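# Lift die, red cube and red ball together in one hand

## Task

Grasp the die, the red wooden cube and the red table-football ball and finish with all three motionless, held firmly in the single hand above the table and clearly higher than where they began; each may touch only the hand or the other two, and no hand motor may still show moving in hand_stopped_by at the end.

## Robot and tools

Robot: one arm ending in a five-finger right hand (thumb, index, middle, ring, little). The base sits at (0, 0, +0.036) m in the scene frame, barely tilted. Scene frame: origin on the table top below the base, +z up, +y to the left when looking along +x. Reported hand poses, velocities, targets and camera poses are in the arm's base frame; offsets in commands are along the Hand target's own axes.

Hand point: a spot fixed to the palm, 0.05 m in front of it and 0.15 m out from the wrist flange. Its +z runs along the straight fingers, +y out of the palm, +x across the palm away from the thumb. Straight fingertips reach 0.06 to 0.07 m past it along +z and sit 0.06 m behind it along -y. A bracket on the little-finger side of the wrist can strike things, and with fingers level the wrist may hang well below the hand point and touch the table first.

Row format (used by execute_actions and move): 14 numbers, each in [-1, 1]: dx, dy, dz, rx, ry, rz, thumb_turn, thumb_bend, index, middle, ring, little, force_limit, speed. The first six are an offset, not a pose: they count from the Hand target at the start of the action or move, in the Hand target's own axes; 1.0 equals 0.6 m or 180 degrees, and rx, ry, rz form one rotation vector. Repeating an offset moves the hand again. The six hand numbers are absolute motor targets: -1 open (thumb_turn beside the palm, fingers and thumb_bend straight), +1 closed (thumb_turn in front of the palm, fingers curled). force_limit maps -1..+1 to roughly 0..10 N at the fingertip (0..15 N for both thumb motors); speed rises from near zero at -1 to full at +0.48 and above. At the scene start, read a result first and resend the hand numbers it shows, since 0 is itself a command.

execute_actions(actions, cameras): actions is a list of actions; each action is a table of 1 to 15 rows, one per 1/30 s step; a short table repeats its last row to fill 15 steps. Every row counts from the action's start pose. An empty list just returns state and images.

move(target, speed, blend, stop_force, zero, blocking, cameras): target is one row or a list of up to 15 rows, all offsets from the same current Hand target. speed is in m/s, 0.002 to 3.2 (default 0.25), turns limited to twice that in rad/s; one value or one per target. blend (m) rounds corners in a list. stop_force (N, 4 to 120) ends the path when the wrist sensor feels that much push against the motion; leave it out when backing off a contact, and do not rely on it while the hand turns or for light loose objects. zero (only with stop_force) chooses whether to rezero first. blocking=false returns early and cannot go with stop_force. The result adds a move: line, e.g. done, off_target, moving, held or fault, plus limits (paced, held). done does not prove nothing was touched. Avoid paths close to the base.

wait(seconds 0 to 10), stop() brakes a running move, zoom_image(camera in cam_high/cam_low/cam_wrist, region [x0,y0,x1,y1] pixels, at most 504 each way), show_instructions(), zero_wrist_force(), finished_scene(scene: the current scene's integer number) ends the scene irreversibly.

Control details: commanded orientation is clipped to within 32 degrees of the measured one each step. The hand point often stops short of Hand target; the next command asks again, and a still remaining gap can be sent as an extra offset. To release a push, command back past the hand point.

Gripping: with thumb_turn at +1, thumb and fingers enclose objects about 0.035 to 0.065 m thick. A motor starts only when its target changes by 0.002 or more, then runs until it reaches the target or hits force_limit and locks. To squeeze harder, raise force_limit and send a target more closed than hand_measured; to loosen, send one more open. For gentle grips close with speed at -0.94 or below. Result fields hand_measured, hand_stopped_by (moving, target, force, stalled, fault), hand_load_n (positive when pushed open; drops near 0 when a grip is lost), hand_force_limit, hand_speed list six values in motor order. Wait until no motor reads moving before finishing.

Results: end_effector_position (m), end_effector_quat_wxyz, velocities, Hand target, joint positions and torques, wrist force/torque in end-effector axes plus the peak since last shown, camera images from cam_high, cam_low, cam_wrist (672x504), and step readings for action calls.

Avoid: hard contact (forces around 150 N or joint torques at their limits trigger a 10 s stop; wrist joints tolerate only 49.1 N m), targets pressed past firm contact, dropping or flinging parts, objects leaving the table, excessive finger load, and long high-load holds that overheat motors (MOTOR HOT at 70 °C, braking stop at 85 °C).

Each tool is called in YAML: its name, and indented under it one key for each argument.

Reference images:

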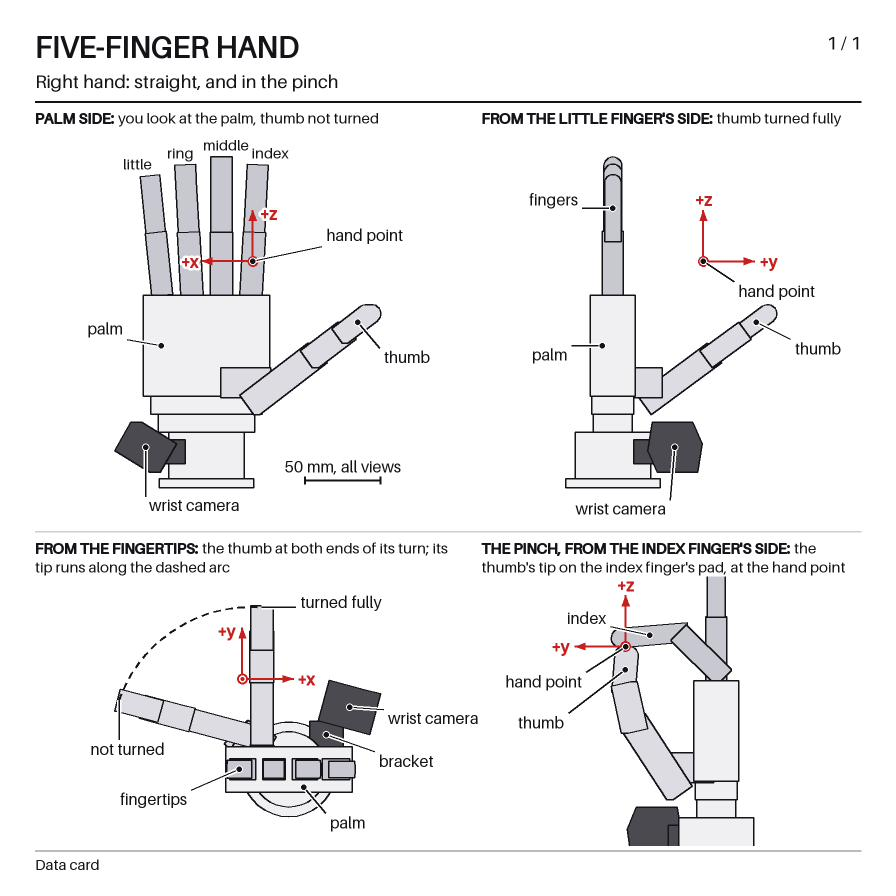

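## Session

execute_actions:
  actions: []

zoom_image:
  camera: "cam_low"
  region: [150, 200, 450, 480]

Scene clock: 0.00 s.
end_effector_position=(+0.6221, -0.2908, +0.2631) hand_measured=(-1.000, -1.000, -1.000, -1.000, -1.000, -1.000) hand_load_n=(-0.5, +0.0, +0.0, +0.0, +0.0, +0.0) hand_stopped_by=(target, target, target, target, target, target) hand_force_limit=0.00 hand_speed=-0.80 end_effector_quat_wxyz=(-0.290, +0.016, +0.936, -0.198)
Joint positions: [-0.54 -0.957 1.353 1.537 2.204 -1.956]
Joint velocities: within noise
Joint torques (N m): no reading
Wrist force (N): no reading
Wrist torque (N m): no reading
Wrist force, peak (N): no reading
Hand target: +0.6221, -0.2908, +0.2631; -0.290, +0.016, +0.936, -0.198
camera_calibration:
cam_wrist: T_world_to_cam=[[-0.247235, 0.948824, -0.196489, 0.470681], [0.960419, 0.213106, -0.179392, -0.484407], [-0.128339, -0.233064, -0.963956, 0.375081], [0, 0, 0, 1]] pos_world=[0.62974, -0.255945, 0.367146]

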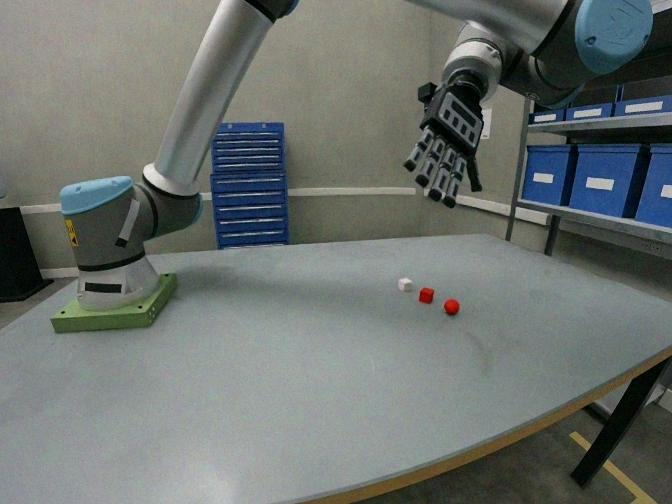

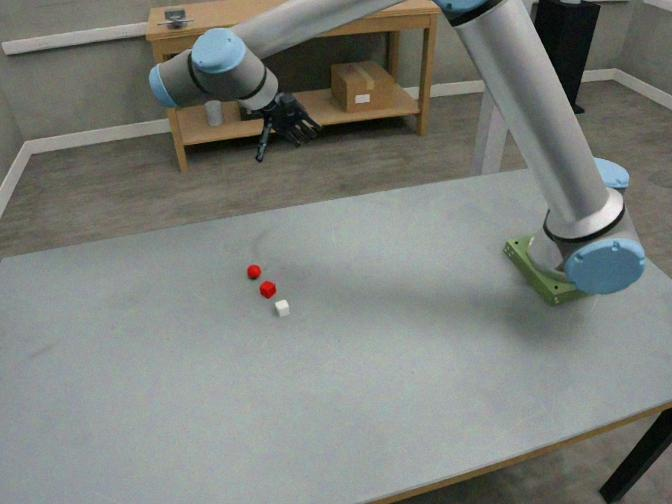

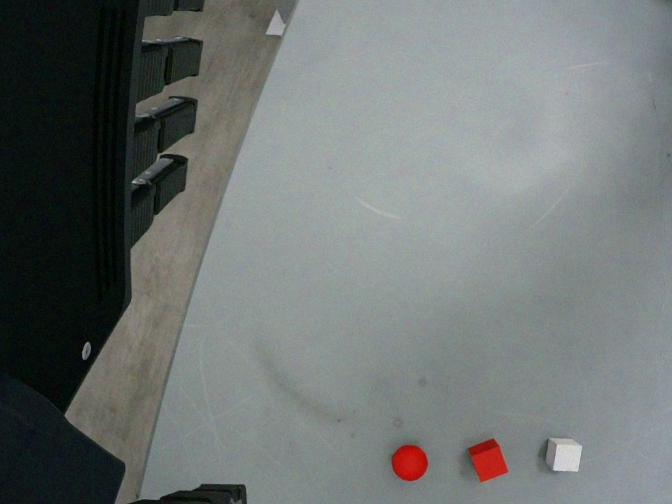

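Scaled by 1.680 from the camera's 672x504 image, which has a finer 960x720 frame.

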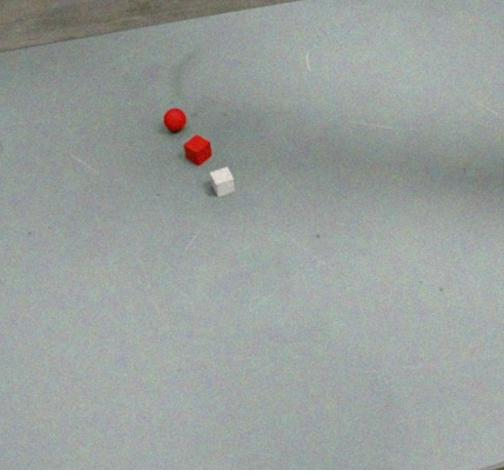

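move:
  target: [-0.2725,0.1,-0.112,0.76,-0.153,-0.509,1,-1,0.4,0,0,0,0,0]
  speed: 0.5

zoom_image:
  camera: "cam_low"
  region: [180, 180, 340, 340]

Scene clock: 36.33 s.
end_effector_position=(+0.7899, -0.2351, +0.2033) hand_measured=(+1.000, -1.000, +0.400, +0.000, +0.000, +0.000) hand_load_n=(+0.0, +0.0, +0.0, +0.0, +0.0, +0.0) hand_stopped_by=(target, target, target, target, target, target) hand_force_limit=0.00 hand_speed=0.00 end_effector_quat_wxyz=(+0.001, +0.777, -0.002, +0.629)
Joint positions: [-0.629 -1.352 2.065 -0.457 0.961 -4.859]
Joint velocities: within noise
Joint torques (N m): [4.88 -61.23 -19.83 -2.37 -2.95 -1.42]
Wrist force (N): [-0.6 0.2 -0.4]
Wrist torque (N m): [0.07 0.16 -0.02]
Wrist force, peak (N): [0.5 -0.7 0.9]
Hand target: +0.7899, -0.2350, +0.2033; +0.001, +0.777, -0.002, +0.629
Off the commanded pose: 0.000 m, 0 deg.
move: done
camera_calibration:
cam_wrist: T_world_to_cam=[[-0.0115607, -0.969914, 0.243171, -0.279116], [-0.638883, -0.179912, -0.747971, 0.618305], [0.769217, -0.164005, -0.617582, -0.411169], [0, 0, 0, 1]] pos_world=[0.708076, -0.226912, 0.276417]

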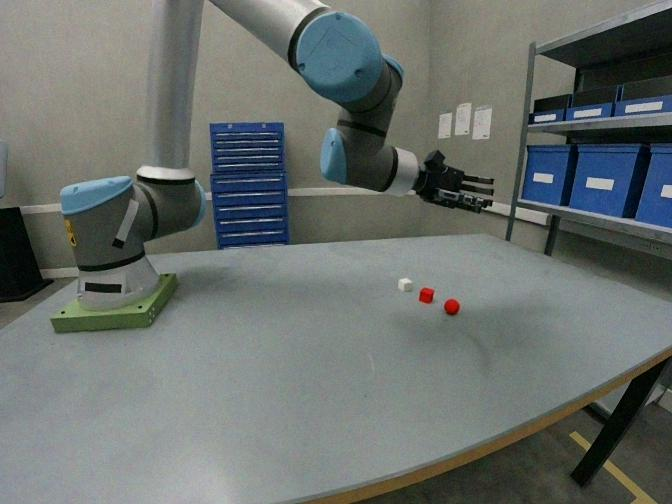

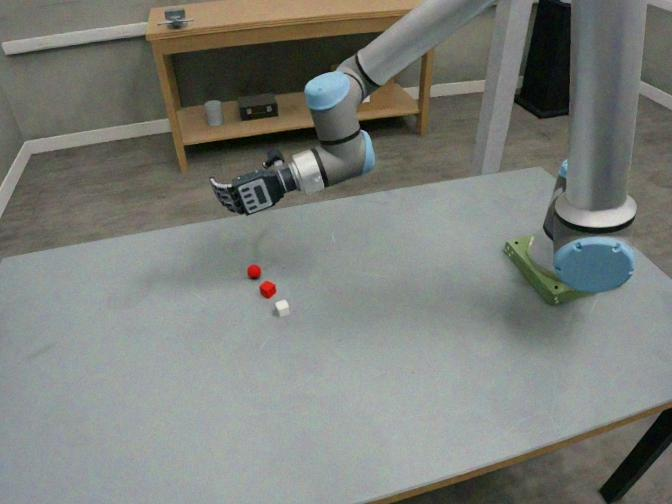

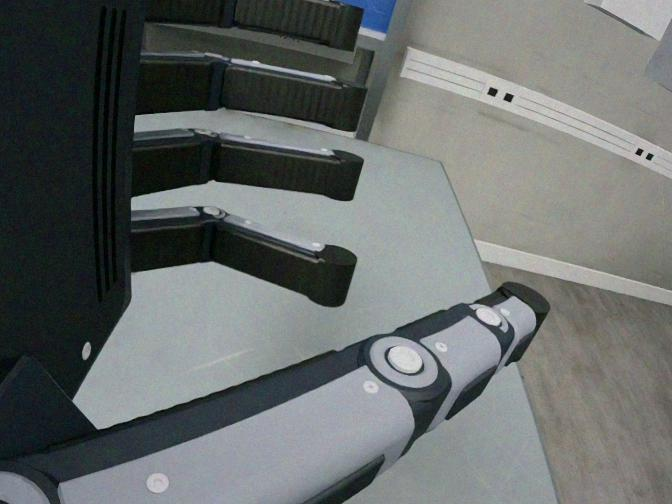

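Scaled by 3.150 from the camera's 672x504 image, which has a finer 960x720 frame.

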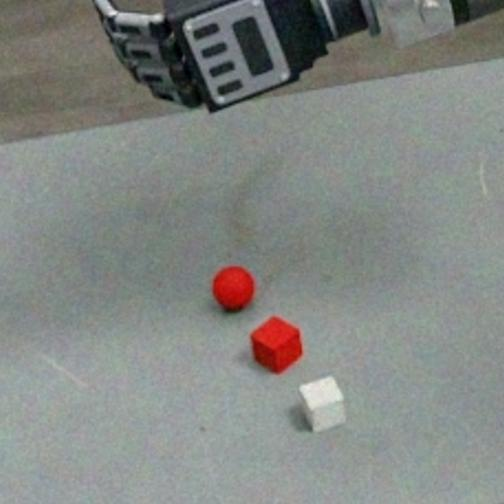

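move:
  target: [-0.2915,0,0.062,0,0,0,1,-1,0.4,0,0,0,0,0]
  speed: 0.25

zoom_image:
  camera: "cam_low"
  region: [180, 200, 310, 330]

zoom_image:
  camera: "cam_high"
  region: [380, 200, 500, 320]

Scene clock: 43.73 s.
end_effector_position=(+0.7899, -0.2347, +0.0245) hand_measured=(+1.000, -1.000, +0.400, +0.000, +0.000, +0.000) hand_load_n=(+0.5, +0.5, +0.0, +0.0, +0.0, +0.0) hand_stopped_by=(target, target, target, target, target, target) hand_force_limit=0.00 hand_speed=0.00 end_effector_quat_wxyz=(+0.001, +0.777, -0.002, +0.629)
Joint positions: [-0.628 -1.089 2.145 -0.8 0.962 -4.859]
Joint velocities: within noise
Joint torques (N m): [12.2 -42.35 -29.01 -1.76 1.51 0.28]
Wrist force (N): [-0.5 -0.2 0.2]
Wrist torque (N m): [-0.02 0.13 -0.01]
Wrist force, peak (N): [-2.8 -0.2 0.8]
Hand target: +0.7900, -0.2347, +0.0245; +0.001, +0.777, -0.002, +0.629
Off the commanded pose: 0.000 m, 0 deg.
move: done
camera_calibration:
cam_wrist: T_world_to_cam=[[-0.0113311, -0.969933, 0.243108, -0.235432], [-0.638913, -0.179999, -0.747924, 0.484776], [0.769195, -0.1638, -0.617664, -0.521473], [0, 0, 0, 1]] pos_world=[0.708177, -0.226511, 0.097716]

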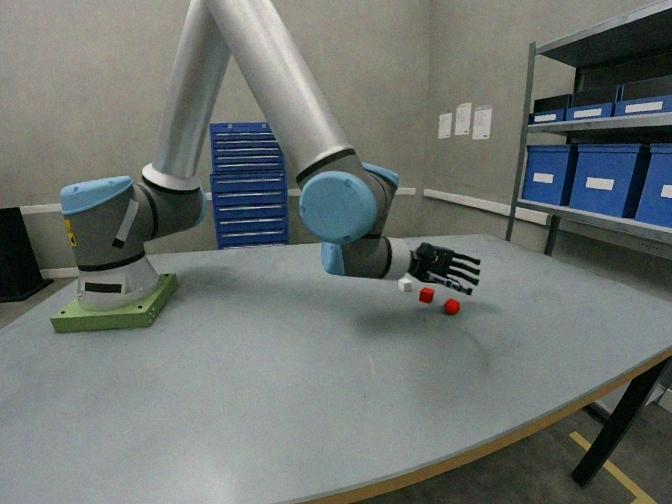

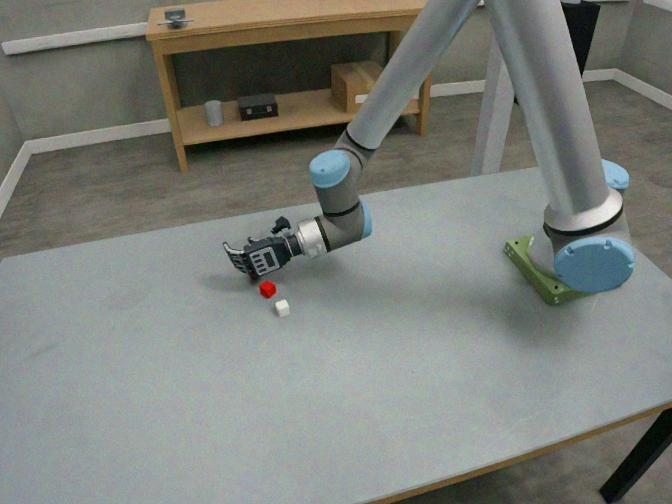

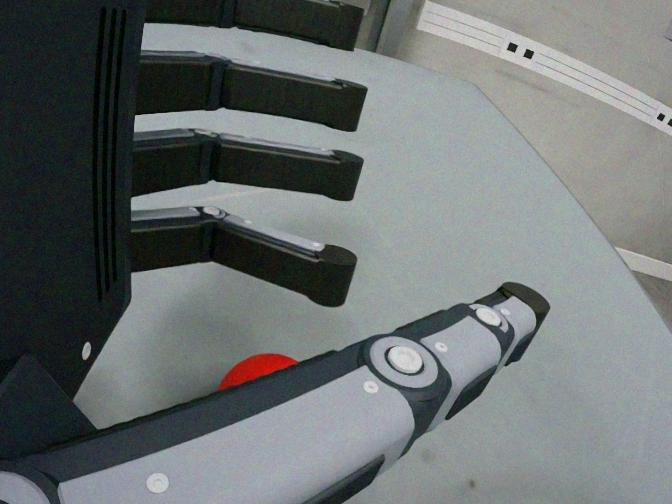

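Scaled by 3.877 from the camera's 672x504 image, which has a finer 960x720 frame.

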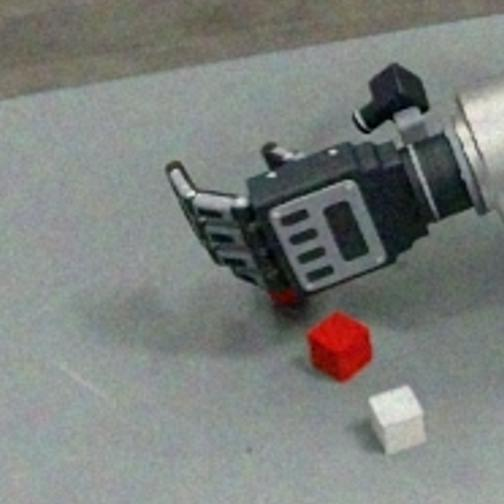

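Scaled by 4.200 from the camera's 672x504 image, which has a finer 960x720 frame.

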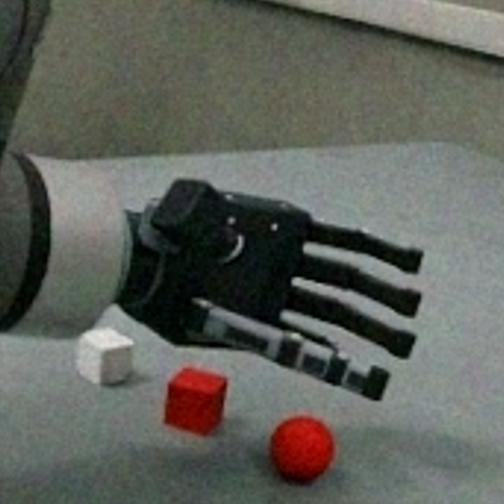

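move:
  target:
    - [0,0.0142,0,0,0,0,1,-1,0.4,0,0,0,0,0]
    - [-0.0722,0.0142,0.0153,0,0,0,1,-1,0.4,0,0,0,0,0]
  speed: 0.03
  stop_force: 4

zoom_image:
  camera: "cam_low"
  region: [180, 200, 310, 330]

Scene clock: 51.90 s.
end_effector_position=(+0.7899, -0.2432, -0.0063) hand_measured=(+1.000, -1.000, +0.400, +0.000, +0.000, +0.000) hand_load_n=(+0.5, +0.0, +0.0, +0.0, +0.0, +0.0) hand_stopped_by=(target, target, target, target, target, target) hand_force_limit=0.00 hand_speed=0.00 end_effector_quat_wxyz=(+0.001, +0.777, -0.002, +0.629)
Joint positions: [-0.641 -1.033 2.142 -0.851 0.949 -4.863]
Joint velocities: within noise
Joint torques (N m): [11.97 -48.9 -13.86 -3.19 1.03 1.16]
Wrist force (N): [1.1 0.6 0.2]
Wrist torque (N m): [0.03 0.19 0.12]
Wrist force, peak (N): [24.6 3.9 -4.6]
Hand target: +0.7899, -0.2432, -0.0063; +0.001, +0.777, -0.002, +0.629 (not the last commanded pose)
Off the commanded pose: 0.014 m, 0 deg.
move: contact; path passed 1 of 2 targets
camera_calibration:
cam_wrist: T_world_to_cam=[[-0.0113431, -0.9699, 0.243241, -0.236183], [-0.638928, -0.180091, -0.747889, 0.460133], [0.769183, -0.163897, -0.617653, -0.541827], [0, 0, 0, 1]] pos_world=[0.708077, -0.235012, 0.0669167]

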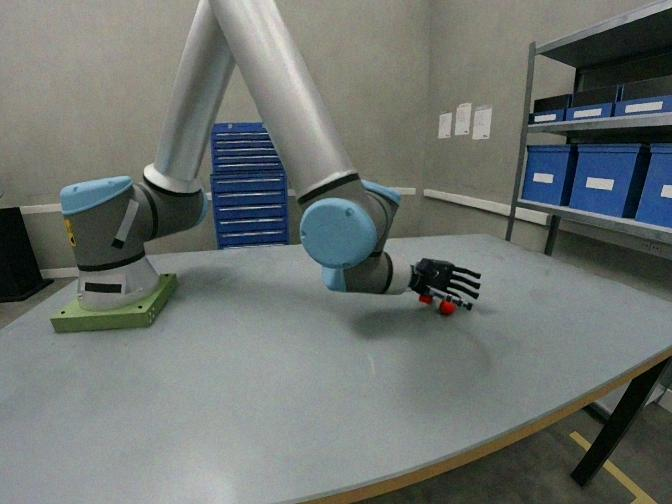

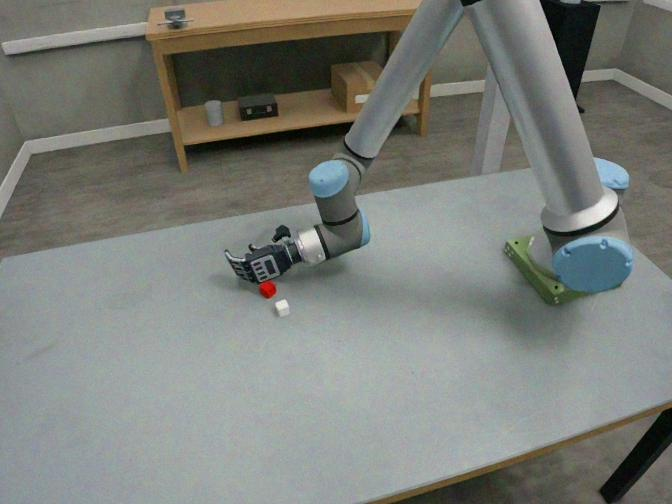

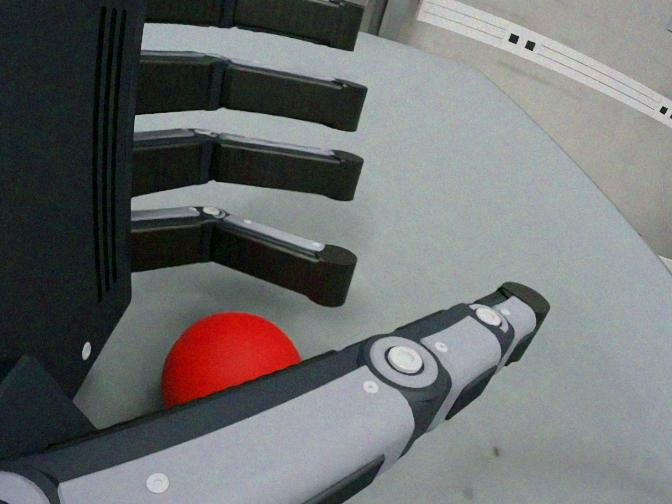

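Scaled by 3.877 from the camera's 672x504 image, which has a finer 960x720 frame.

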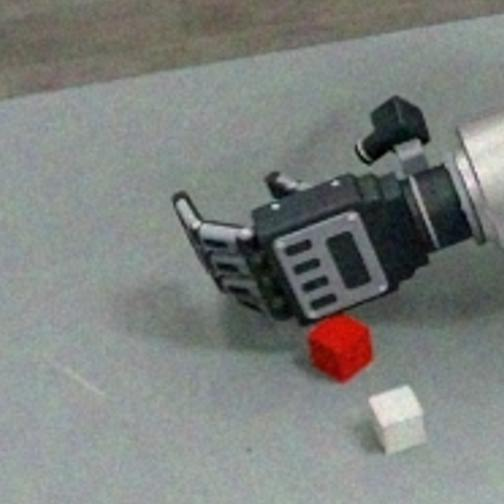

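move:
  target: [0.0163,0,-0.0035,0,0,0,1,-1,0.4,0,0,0,0,0]
  speed: 0.05

zoom_image:
  camera: "cam_high"
  region: [390, 240, 500, 330]

zoom_image:
  camera: "cam_wrist"
  region: [60, 180, 380, 500]

zoom_image:
  camera: "cam_low"
  region: [220, 230, 310, 320]

Scene clock: 58.43 s.
end_effector_position=(+0.7899, -0.2432, +0.0038) hand_measured=(+1.000, -1.000, +0.400, +0.000, +0.000, +0.000) hand_load_n=(+0.0, +0.0, +0.0, +0.0, +0.0, +0.0) hand_stopped_by=(target, target, target, target, target, target) hand_force_limit=0.00 hand_speed=0.00 end_effector_quat_wxyz=(+0.001, +0.777, -0.002, +0.629)
Joint positions: [-0.641 -1.051 2.141 -0.832 0.949 -4.863]
Joint velocities: within noise
Joint torques (N m): [-4.48 -42.23 -26.68 -2.56 -1.05 -1.52]
Wrist force (N): [-1.3 0.3 0.1]
Wrist torque (N m): [0.05 0.26 -0.05]
Wrist force, peak (N): [-1.9 0.7 0.4]
Hand target: +0.7899, -0.2432, +0.0037; +0.001, +0.777, -0.002, +0.629
Off the commanded pose: 0.000 m, 0 deg.
move: done
camera_calibration:
cam_wrist: T_world_to_cam=[[-0.0112688, -0.969916, 0.24318, -0.238691], [-0.638914, -0.180093, -0.747901, 0.467677], [0.769196, -0.163799, -0.617663, -0.535574], [0, 0, 0, 1]] pos_world=[0.708077, -0.235011, 0.0770164]

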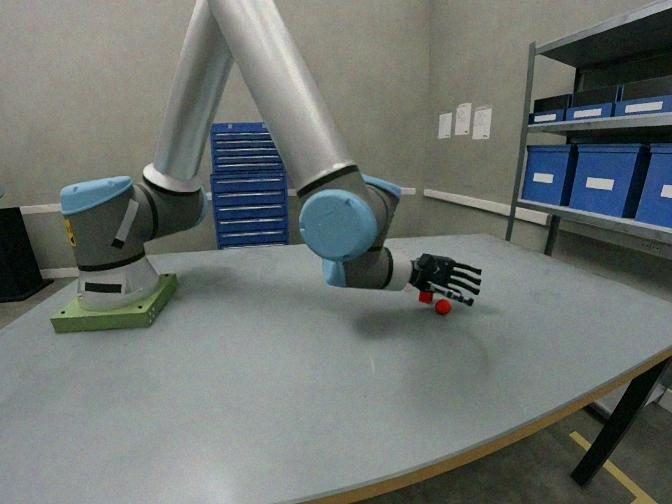

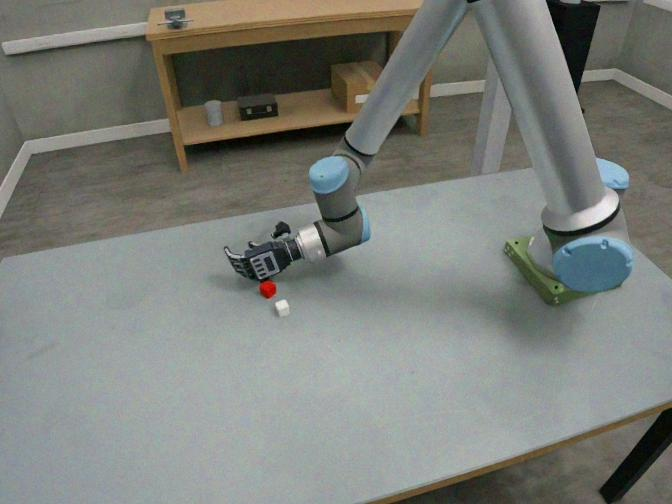

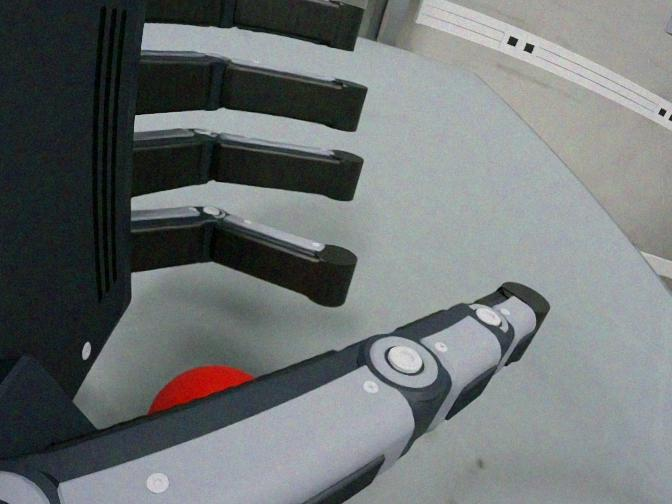

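Scaled by 4.582 from the camera's 672x504 image, which has a finer 960x720 frame.

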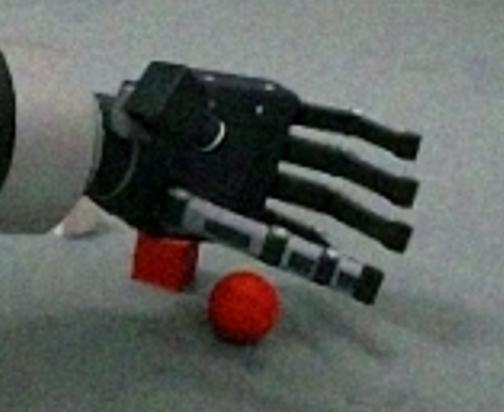

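Scaled by 1.575 from the camera's 672x504 image, which has a finer 960x720 frame.

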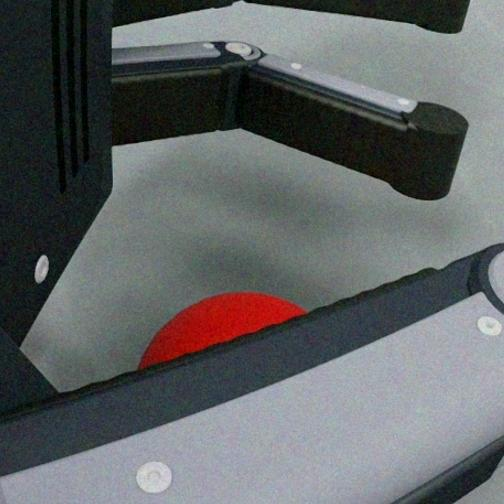

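Scaled by 5.600 from the camera's 672x504 image, which has a finer 960x720 frame.

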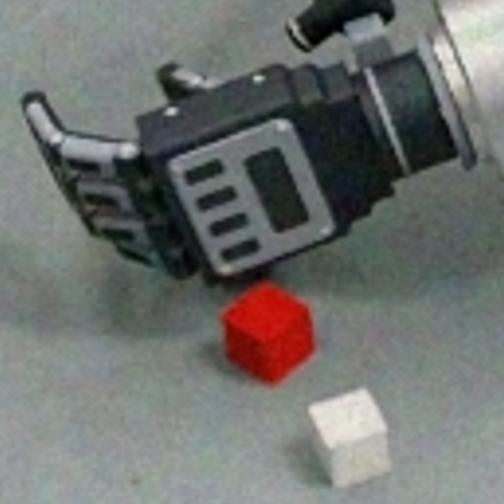

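wait:
  seconds: 0.1

zoom_image:
  camera: "cam_high"
  region: [390, 240, 500, 330]

Scene clock: 68.47 s.
end_effector_position=(+0.7899, -0.2432, +0.0037) hand_measured=(+1.000, -1.000, +0.400, +0.000, +0.000, +0.000) hand_load_n=(+0.0, +0.0, +0.0, +0.0, +0.0, +0.0) hand_stopped_by=(target, target, target, target, target, target) hand_force_limit=0.00 hand_speed=0.00 end_effector_quat_wxyz=(+0.001, +0.777, -0.002, +0.629)
Joint positions: [-0.641 -1.05 2.141 -0.833 0.949 -4.863]
Joint velocities: within noise
Joint torques (N m): [-0.04 -45.73 -13.94 -2.2 -1.11 -1.96]
Wrist force (N): [-1.7 0.5 -0.1]
Wrist torque (N m): [0.09 0.32 -0.06]
Wrist force, peak (N): [-1.9 -0.2 0.1]
Hand target: +0.7899, -0.2432, +0.0037; +0.001, +0.777, -0.002, +0.629
Off the commanded pose: 0.000 m, 0 deg.
wait: 0.10 s; at rest from the start
camera_calibration:
cam_wrist: T_world_to_cam=[[-0.0113617, -0.969896, 0.243255, -0.238602], [-0.638871, -0.180103, -0.747935, 0.467573], [0.76923, -0.163907, -0.617592, -0.535691], [0, 0, 0, 1]] pos_world=[0.708077, -0.235012, 0.0769172]

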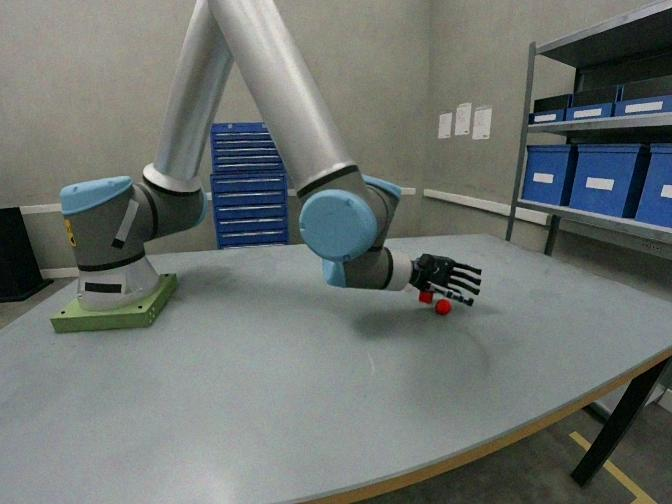

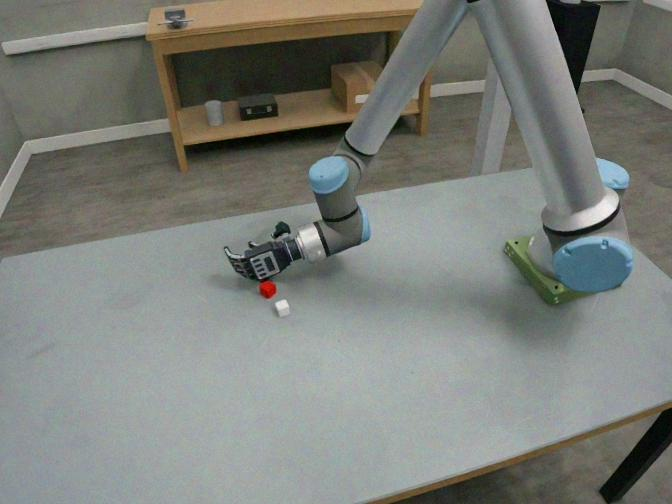

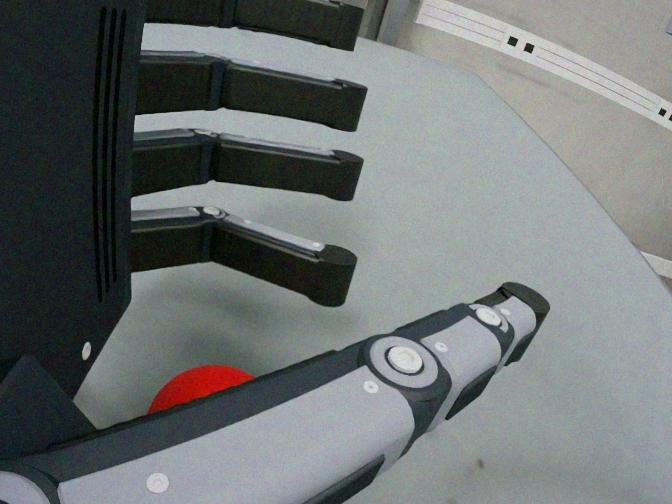

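Scaled by 4.582 from the camera's 672x504 image, which has a finer 960x720 frame.

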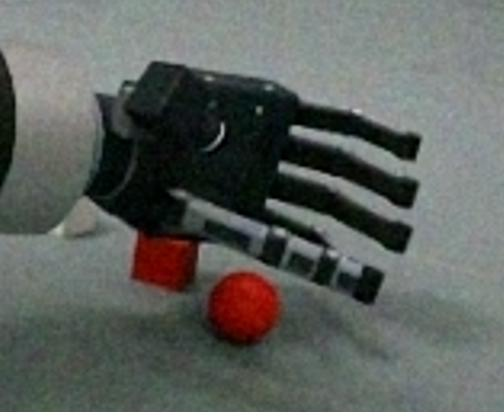

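move:
  target:
    - [0.0913,0,-0.0194,0,0,0,1,-1,0.4,0,0,0,0,0]
    - [0.0715,0.01,-0.1122,0.0761,0,-0.0162,1,-1,-1,-1,-1,-1,0,0]
  speed: 0.15

zoom_image:
  camera: "cam_low"
  region: [200, 210, 330, 340]

zoom_image:
  camera: "cam_high"
  region: [380, 230, 500, 330]

Scene clock: 99.60 s.
end_effector_position=(+0.7330, -0.2491, +0.0596) hand_measured=(+1.000, -1.000, -1.000, -1.000, -1.000, -1.000) hand_load_n=(+0.0, +0.0, +0.5, +0.0, +0.0, +0.0) hand_stopped_by=(target, target, target, target, target, target) hand_force_limit=0.00 hand_speed=0.00 end_effector_quat_wxyz=(-0.076, +0.771, +0.093, +0.625)
Joint positions: [-0.823 -1.15 2.163 -0.602 0.545 -5.068]
Joint velocities: within noise
Joint torques (N m): [-3.62 -69.09 -9.29 -0.79 -1.16 -1.37]
Wrist force (N): [-1.5 0.3 0.0]
Wrist torque (N m): [0.08 0.28 -0.06]
Wrist force, peak (N): [-3.0 0.4 0.8]
Hand target: +0.7330, -0.2491, +0.0596; -0.076, +0.771, +0.093, +0.625
Off the commanded pose: 0.000 m, 0 deg.
move: done
camera_calibration:
cam_wrist: T_world_to_cam=[[0.223612, -0.943784, 0.243454, -0.424313], [-0.575968, -0.329453, -0.748145, 0.388702], [0.786294, 0.0270726, -0.617259, -0.4233], [0, 0, 0, 1]] pos_world=[0.6516, -0.260941, 0.132821]

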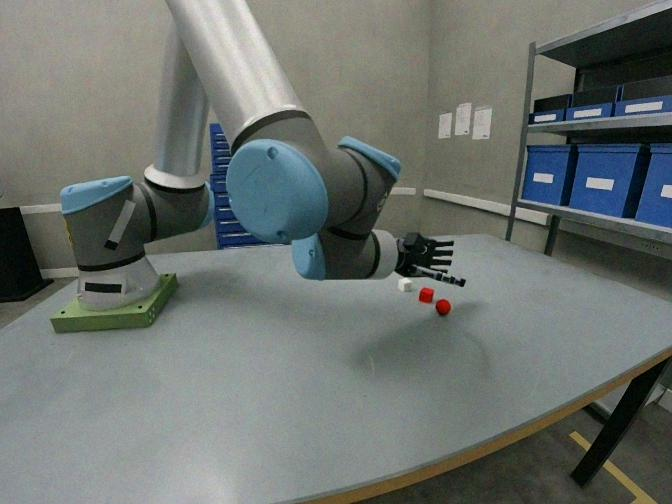

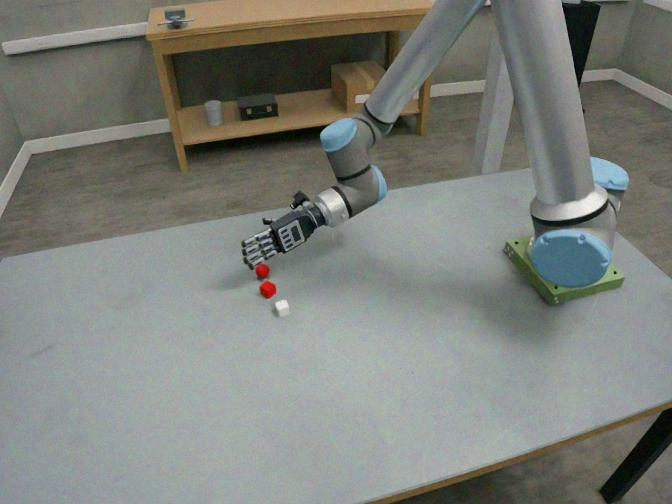

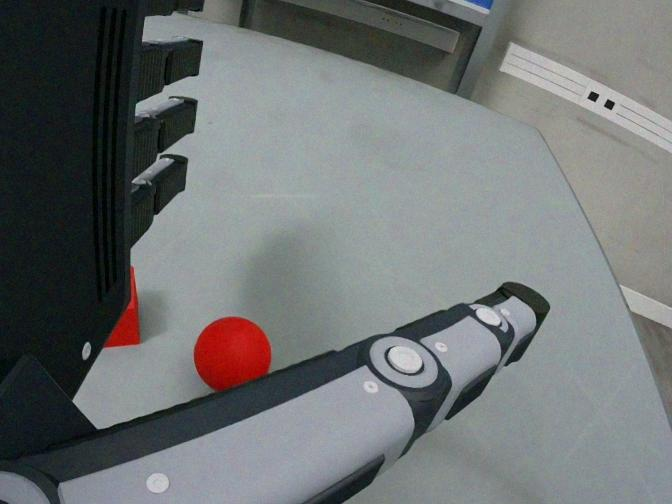

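Scaled by 3.877 from the camera's 672x504 image, which has a finer 960x720 frame.

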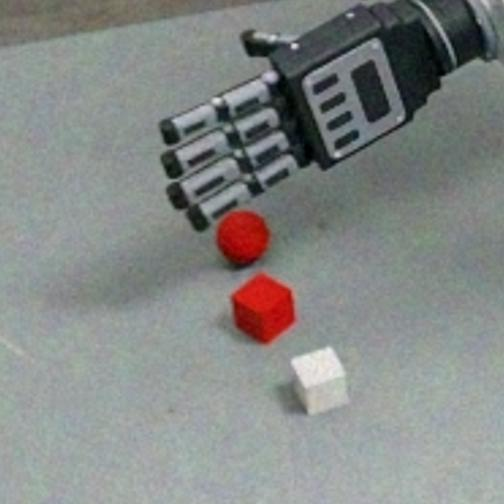

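Scaled by 4.200 from the camera's 672x504 image, which has a finer 960x720 frame.

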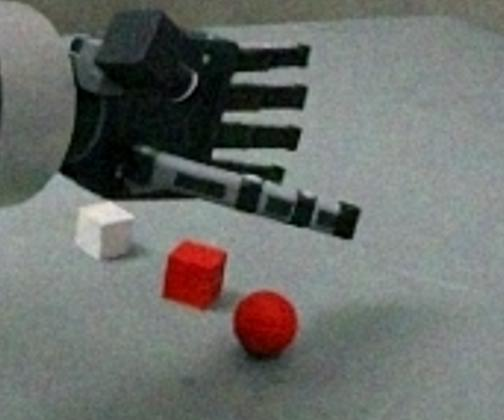

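move:
  target:
    - [-0.06,0.0033,0.0128,0,0,0,1,-1,-1,-1,-1,-1,0,0]
    - [-0.1159,0.0033,0.0247,0,0,0,1,-1,-1,-1,-1,-1,0,0]
  speed: [0.12,0.03]
  stop_force: 4

zoom_image:
  camera: "cam_low"
  region: [220, 220, 330, 330]

zoom_image:
  camera: "cam_high"
  region: [380, 240, 480, 330]

Scene clock: 112.47 s.
end_effector_position=(+0.7335, -0.2509, -0.0115) hand_measured=(+1.000, -1.000, -1.000, -1.000, -1.000, -1.000) hand_load_n=(+0.5, +0.0, +0.0, +0.0, -0.5, +0.0) hand_stopped_by=(target, target, target, target, target, target) hand_force_limit=0.00 hand_speed=0.00 end_effector_quat_wxyz=(-0.076, +0.771, +0.093, +0.625)
Joint positions: [-0.824 -1.025 2.17 -0.733 0.544 -5.069]
Joint velocities: within noise
Joint torques (N m): [12.82 -72.76 -9.8 2.7 1.35 0.75]
Wrist force (N): [-1.3 0.5 0.5]
Wrist torque (N m): [0.08 0.25 -0.03]
Wrist force, peak (N): [-2.7 0.4 0.4]
Hand target: +0.7335, -0.2509, -0.0115; -0.076, +0.771, +0.093, +0.625
Off the commanded pose: 0.000 m, 0 deg.
move: done
camera_calibration:
cam_wrist: T_world_to_cam=[[0.223612, -0.943784, 0.243454, -0.40879], [-0.575968, -0.329453, -0.748145, 0.335129], [0.786294, 0.0270726, -0.617259, -0.467594], [0, 0, 0, 1]] pos_world=[0.6521, -0.262741, 0.0616205]

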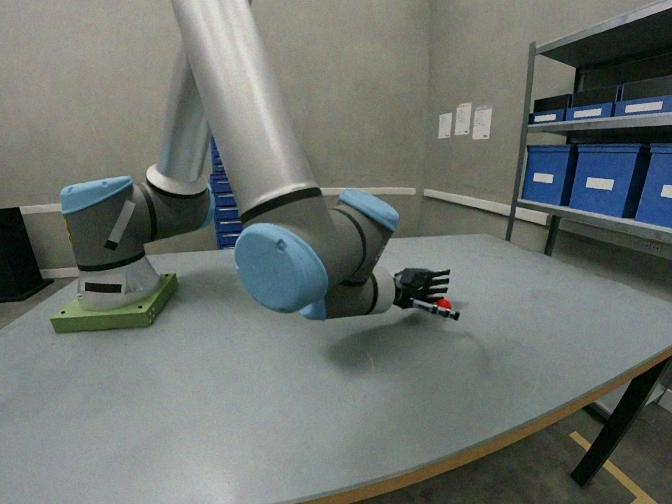

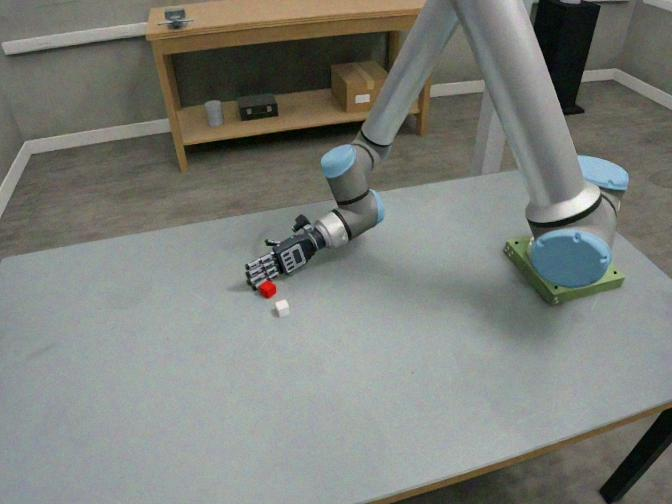

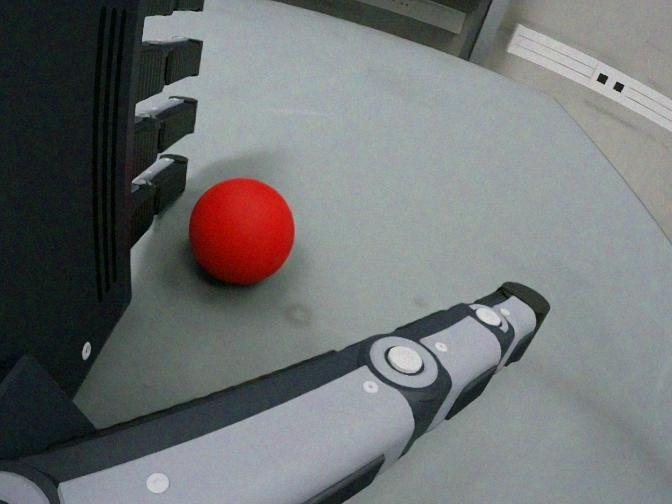

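Scaled by 4.582 from the camera's 672x504 image, which has a finer 960x720 frame.

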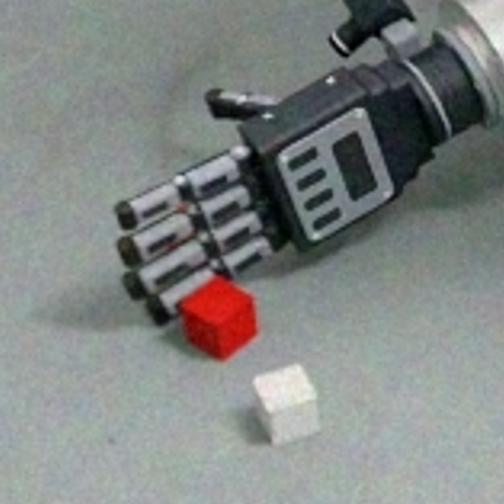

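Scaled by 5.040 from the camera's 672x504 image, which has a finer 960x720 frame.

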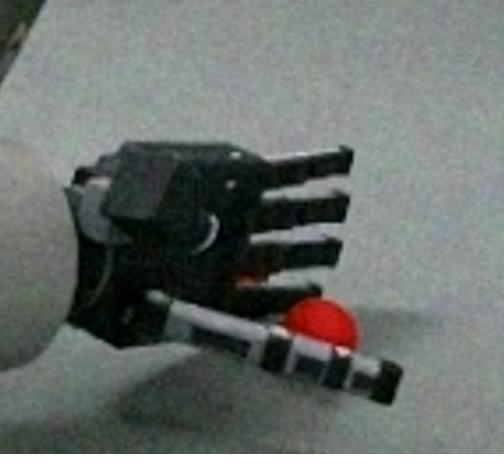

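move:
  target: [0,-0.1583,0,0,0,0,1,-1,-1,-1,-1,-1,0,0]
  speed: 0.06

zoom_image:
  camera: "cam_low"
  region: [220, 220, 340, 340]

zoom_image:
  camera: "cam_high"
  region: [370, 220, 470, 320]

Scene clock: 118.43 s.
end_effector_position=(+0.7108, -0.1585, -0.0113) hand_measured=(+1.000, -1.000, -1.000, -1.000, -1.000, -1.000) hand_load_n=(+0.5, +0.0, +0.0, +0.0, +0.0, +0.0) hand_stopped_by=(target, target, target, target, target, target) hand_force_limit=0.00 hand_speed=0.00 end_effector_quat_wxyz=(-0.076, +0.771, +0.093, +0.625) end_effector_velocity=(+0.001, -0.003, +0.000) end_effector_angular_velocity=(+0.002, +0.000, +0.000)
Joint positions: [-0.718 -1.085 2.3 -0.862 0.642 -4.998]
Joint velocities: [-0.004 0.001 -0.005 0.005 -0.004 -0.001]
Joint torques (N m): [-12.29 -38.59 -23.75 2.88 -2.64 -1.92]
Wrist force (N): [-1.7 0.5 0.1]
Wrist torque (N m): [0.09 0.31 -0.07]
Wrist force, peak (N): [-1.8 0.7 0.3]
Hand target: +0.7109, -0.1587, -0.0113; -0.076, +0.771, +0.093, +0.625
Off the commanded pose: 0.000 m, 0 deg.
move: done
camera_calibration:
cam_wrist: T_world_to_cam=[[0.223484, -0.943817, 0.243443, -0.316482], [-0.576015, -0.329366, -0.748147, 0.35269], [0.786296, 0.0269721, -0.617261, -0.452141], [0, 0, 0, 1]] pos_world=[0.6294, -0.170342, 0.0618204]

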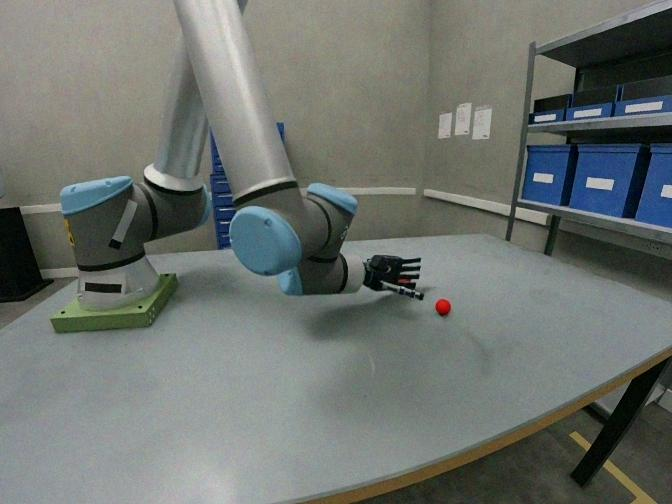

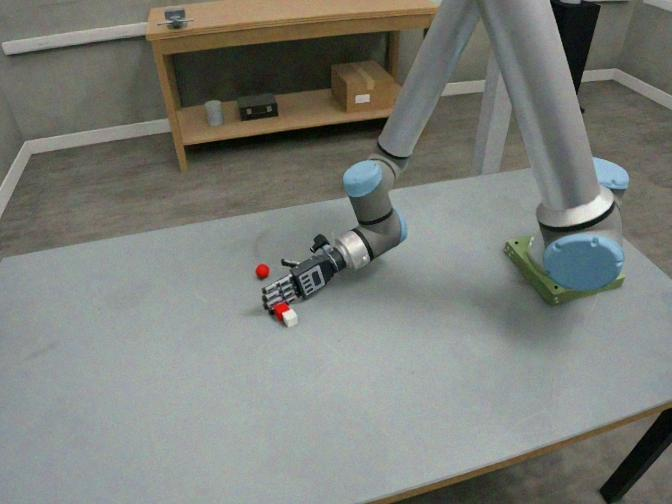

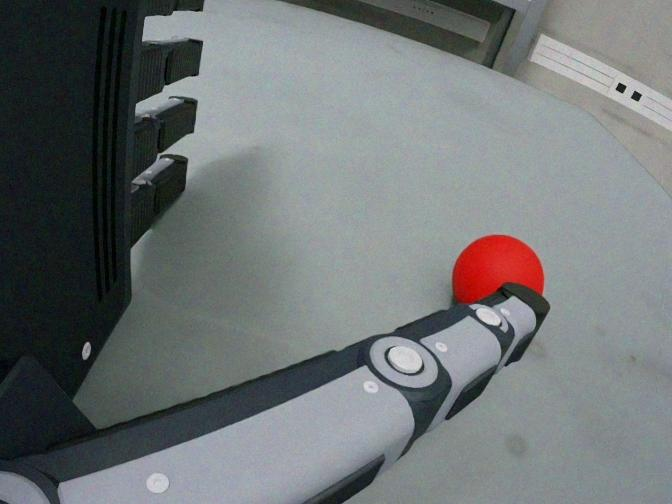

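Scaled by 4.200 from the camera's 672x504 image, which has a finer 960x720 frame.

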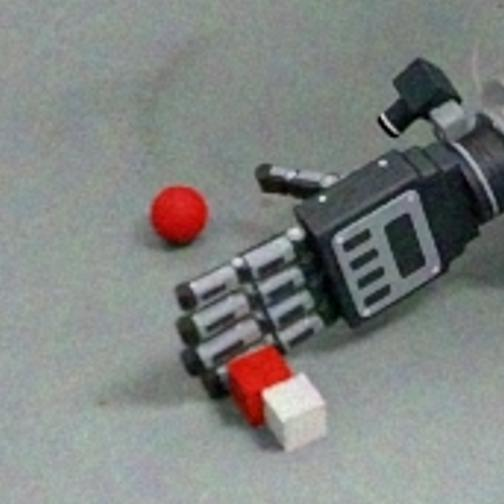

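Scaled by 5.040 from the camera's 672x504 image, which has a finer 960x720 frame.

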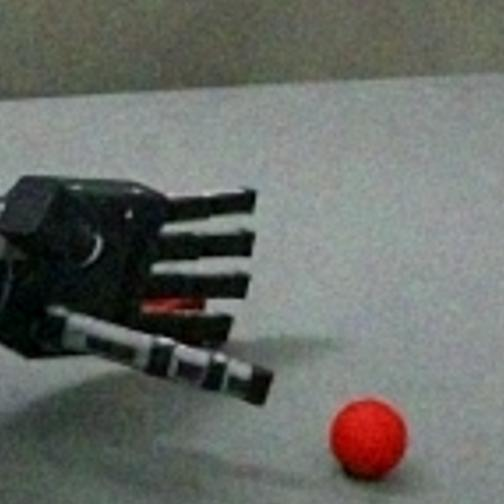

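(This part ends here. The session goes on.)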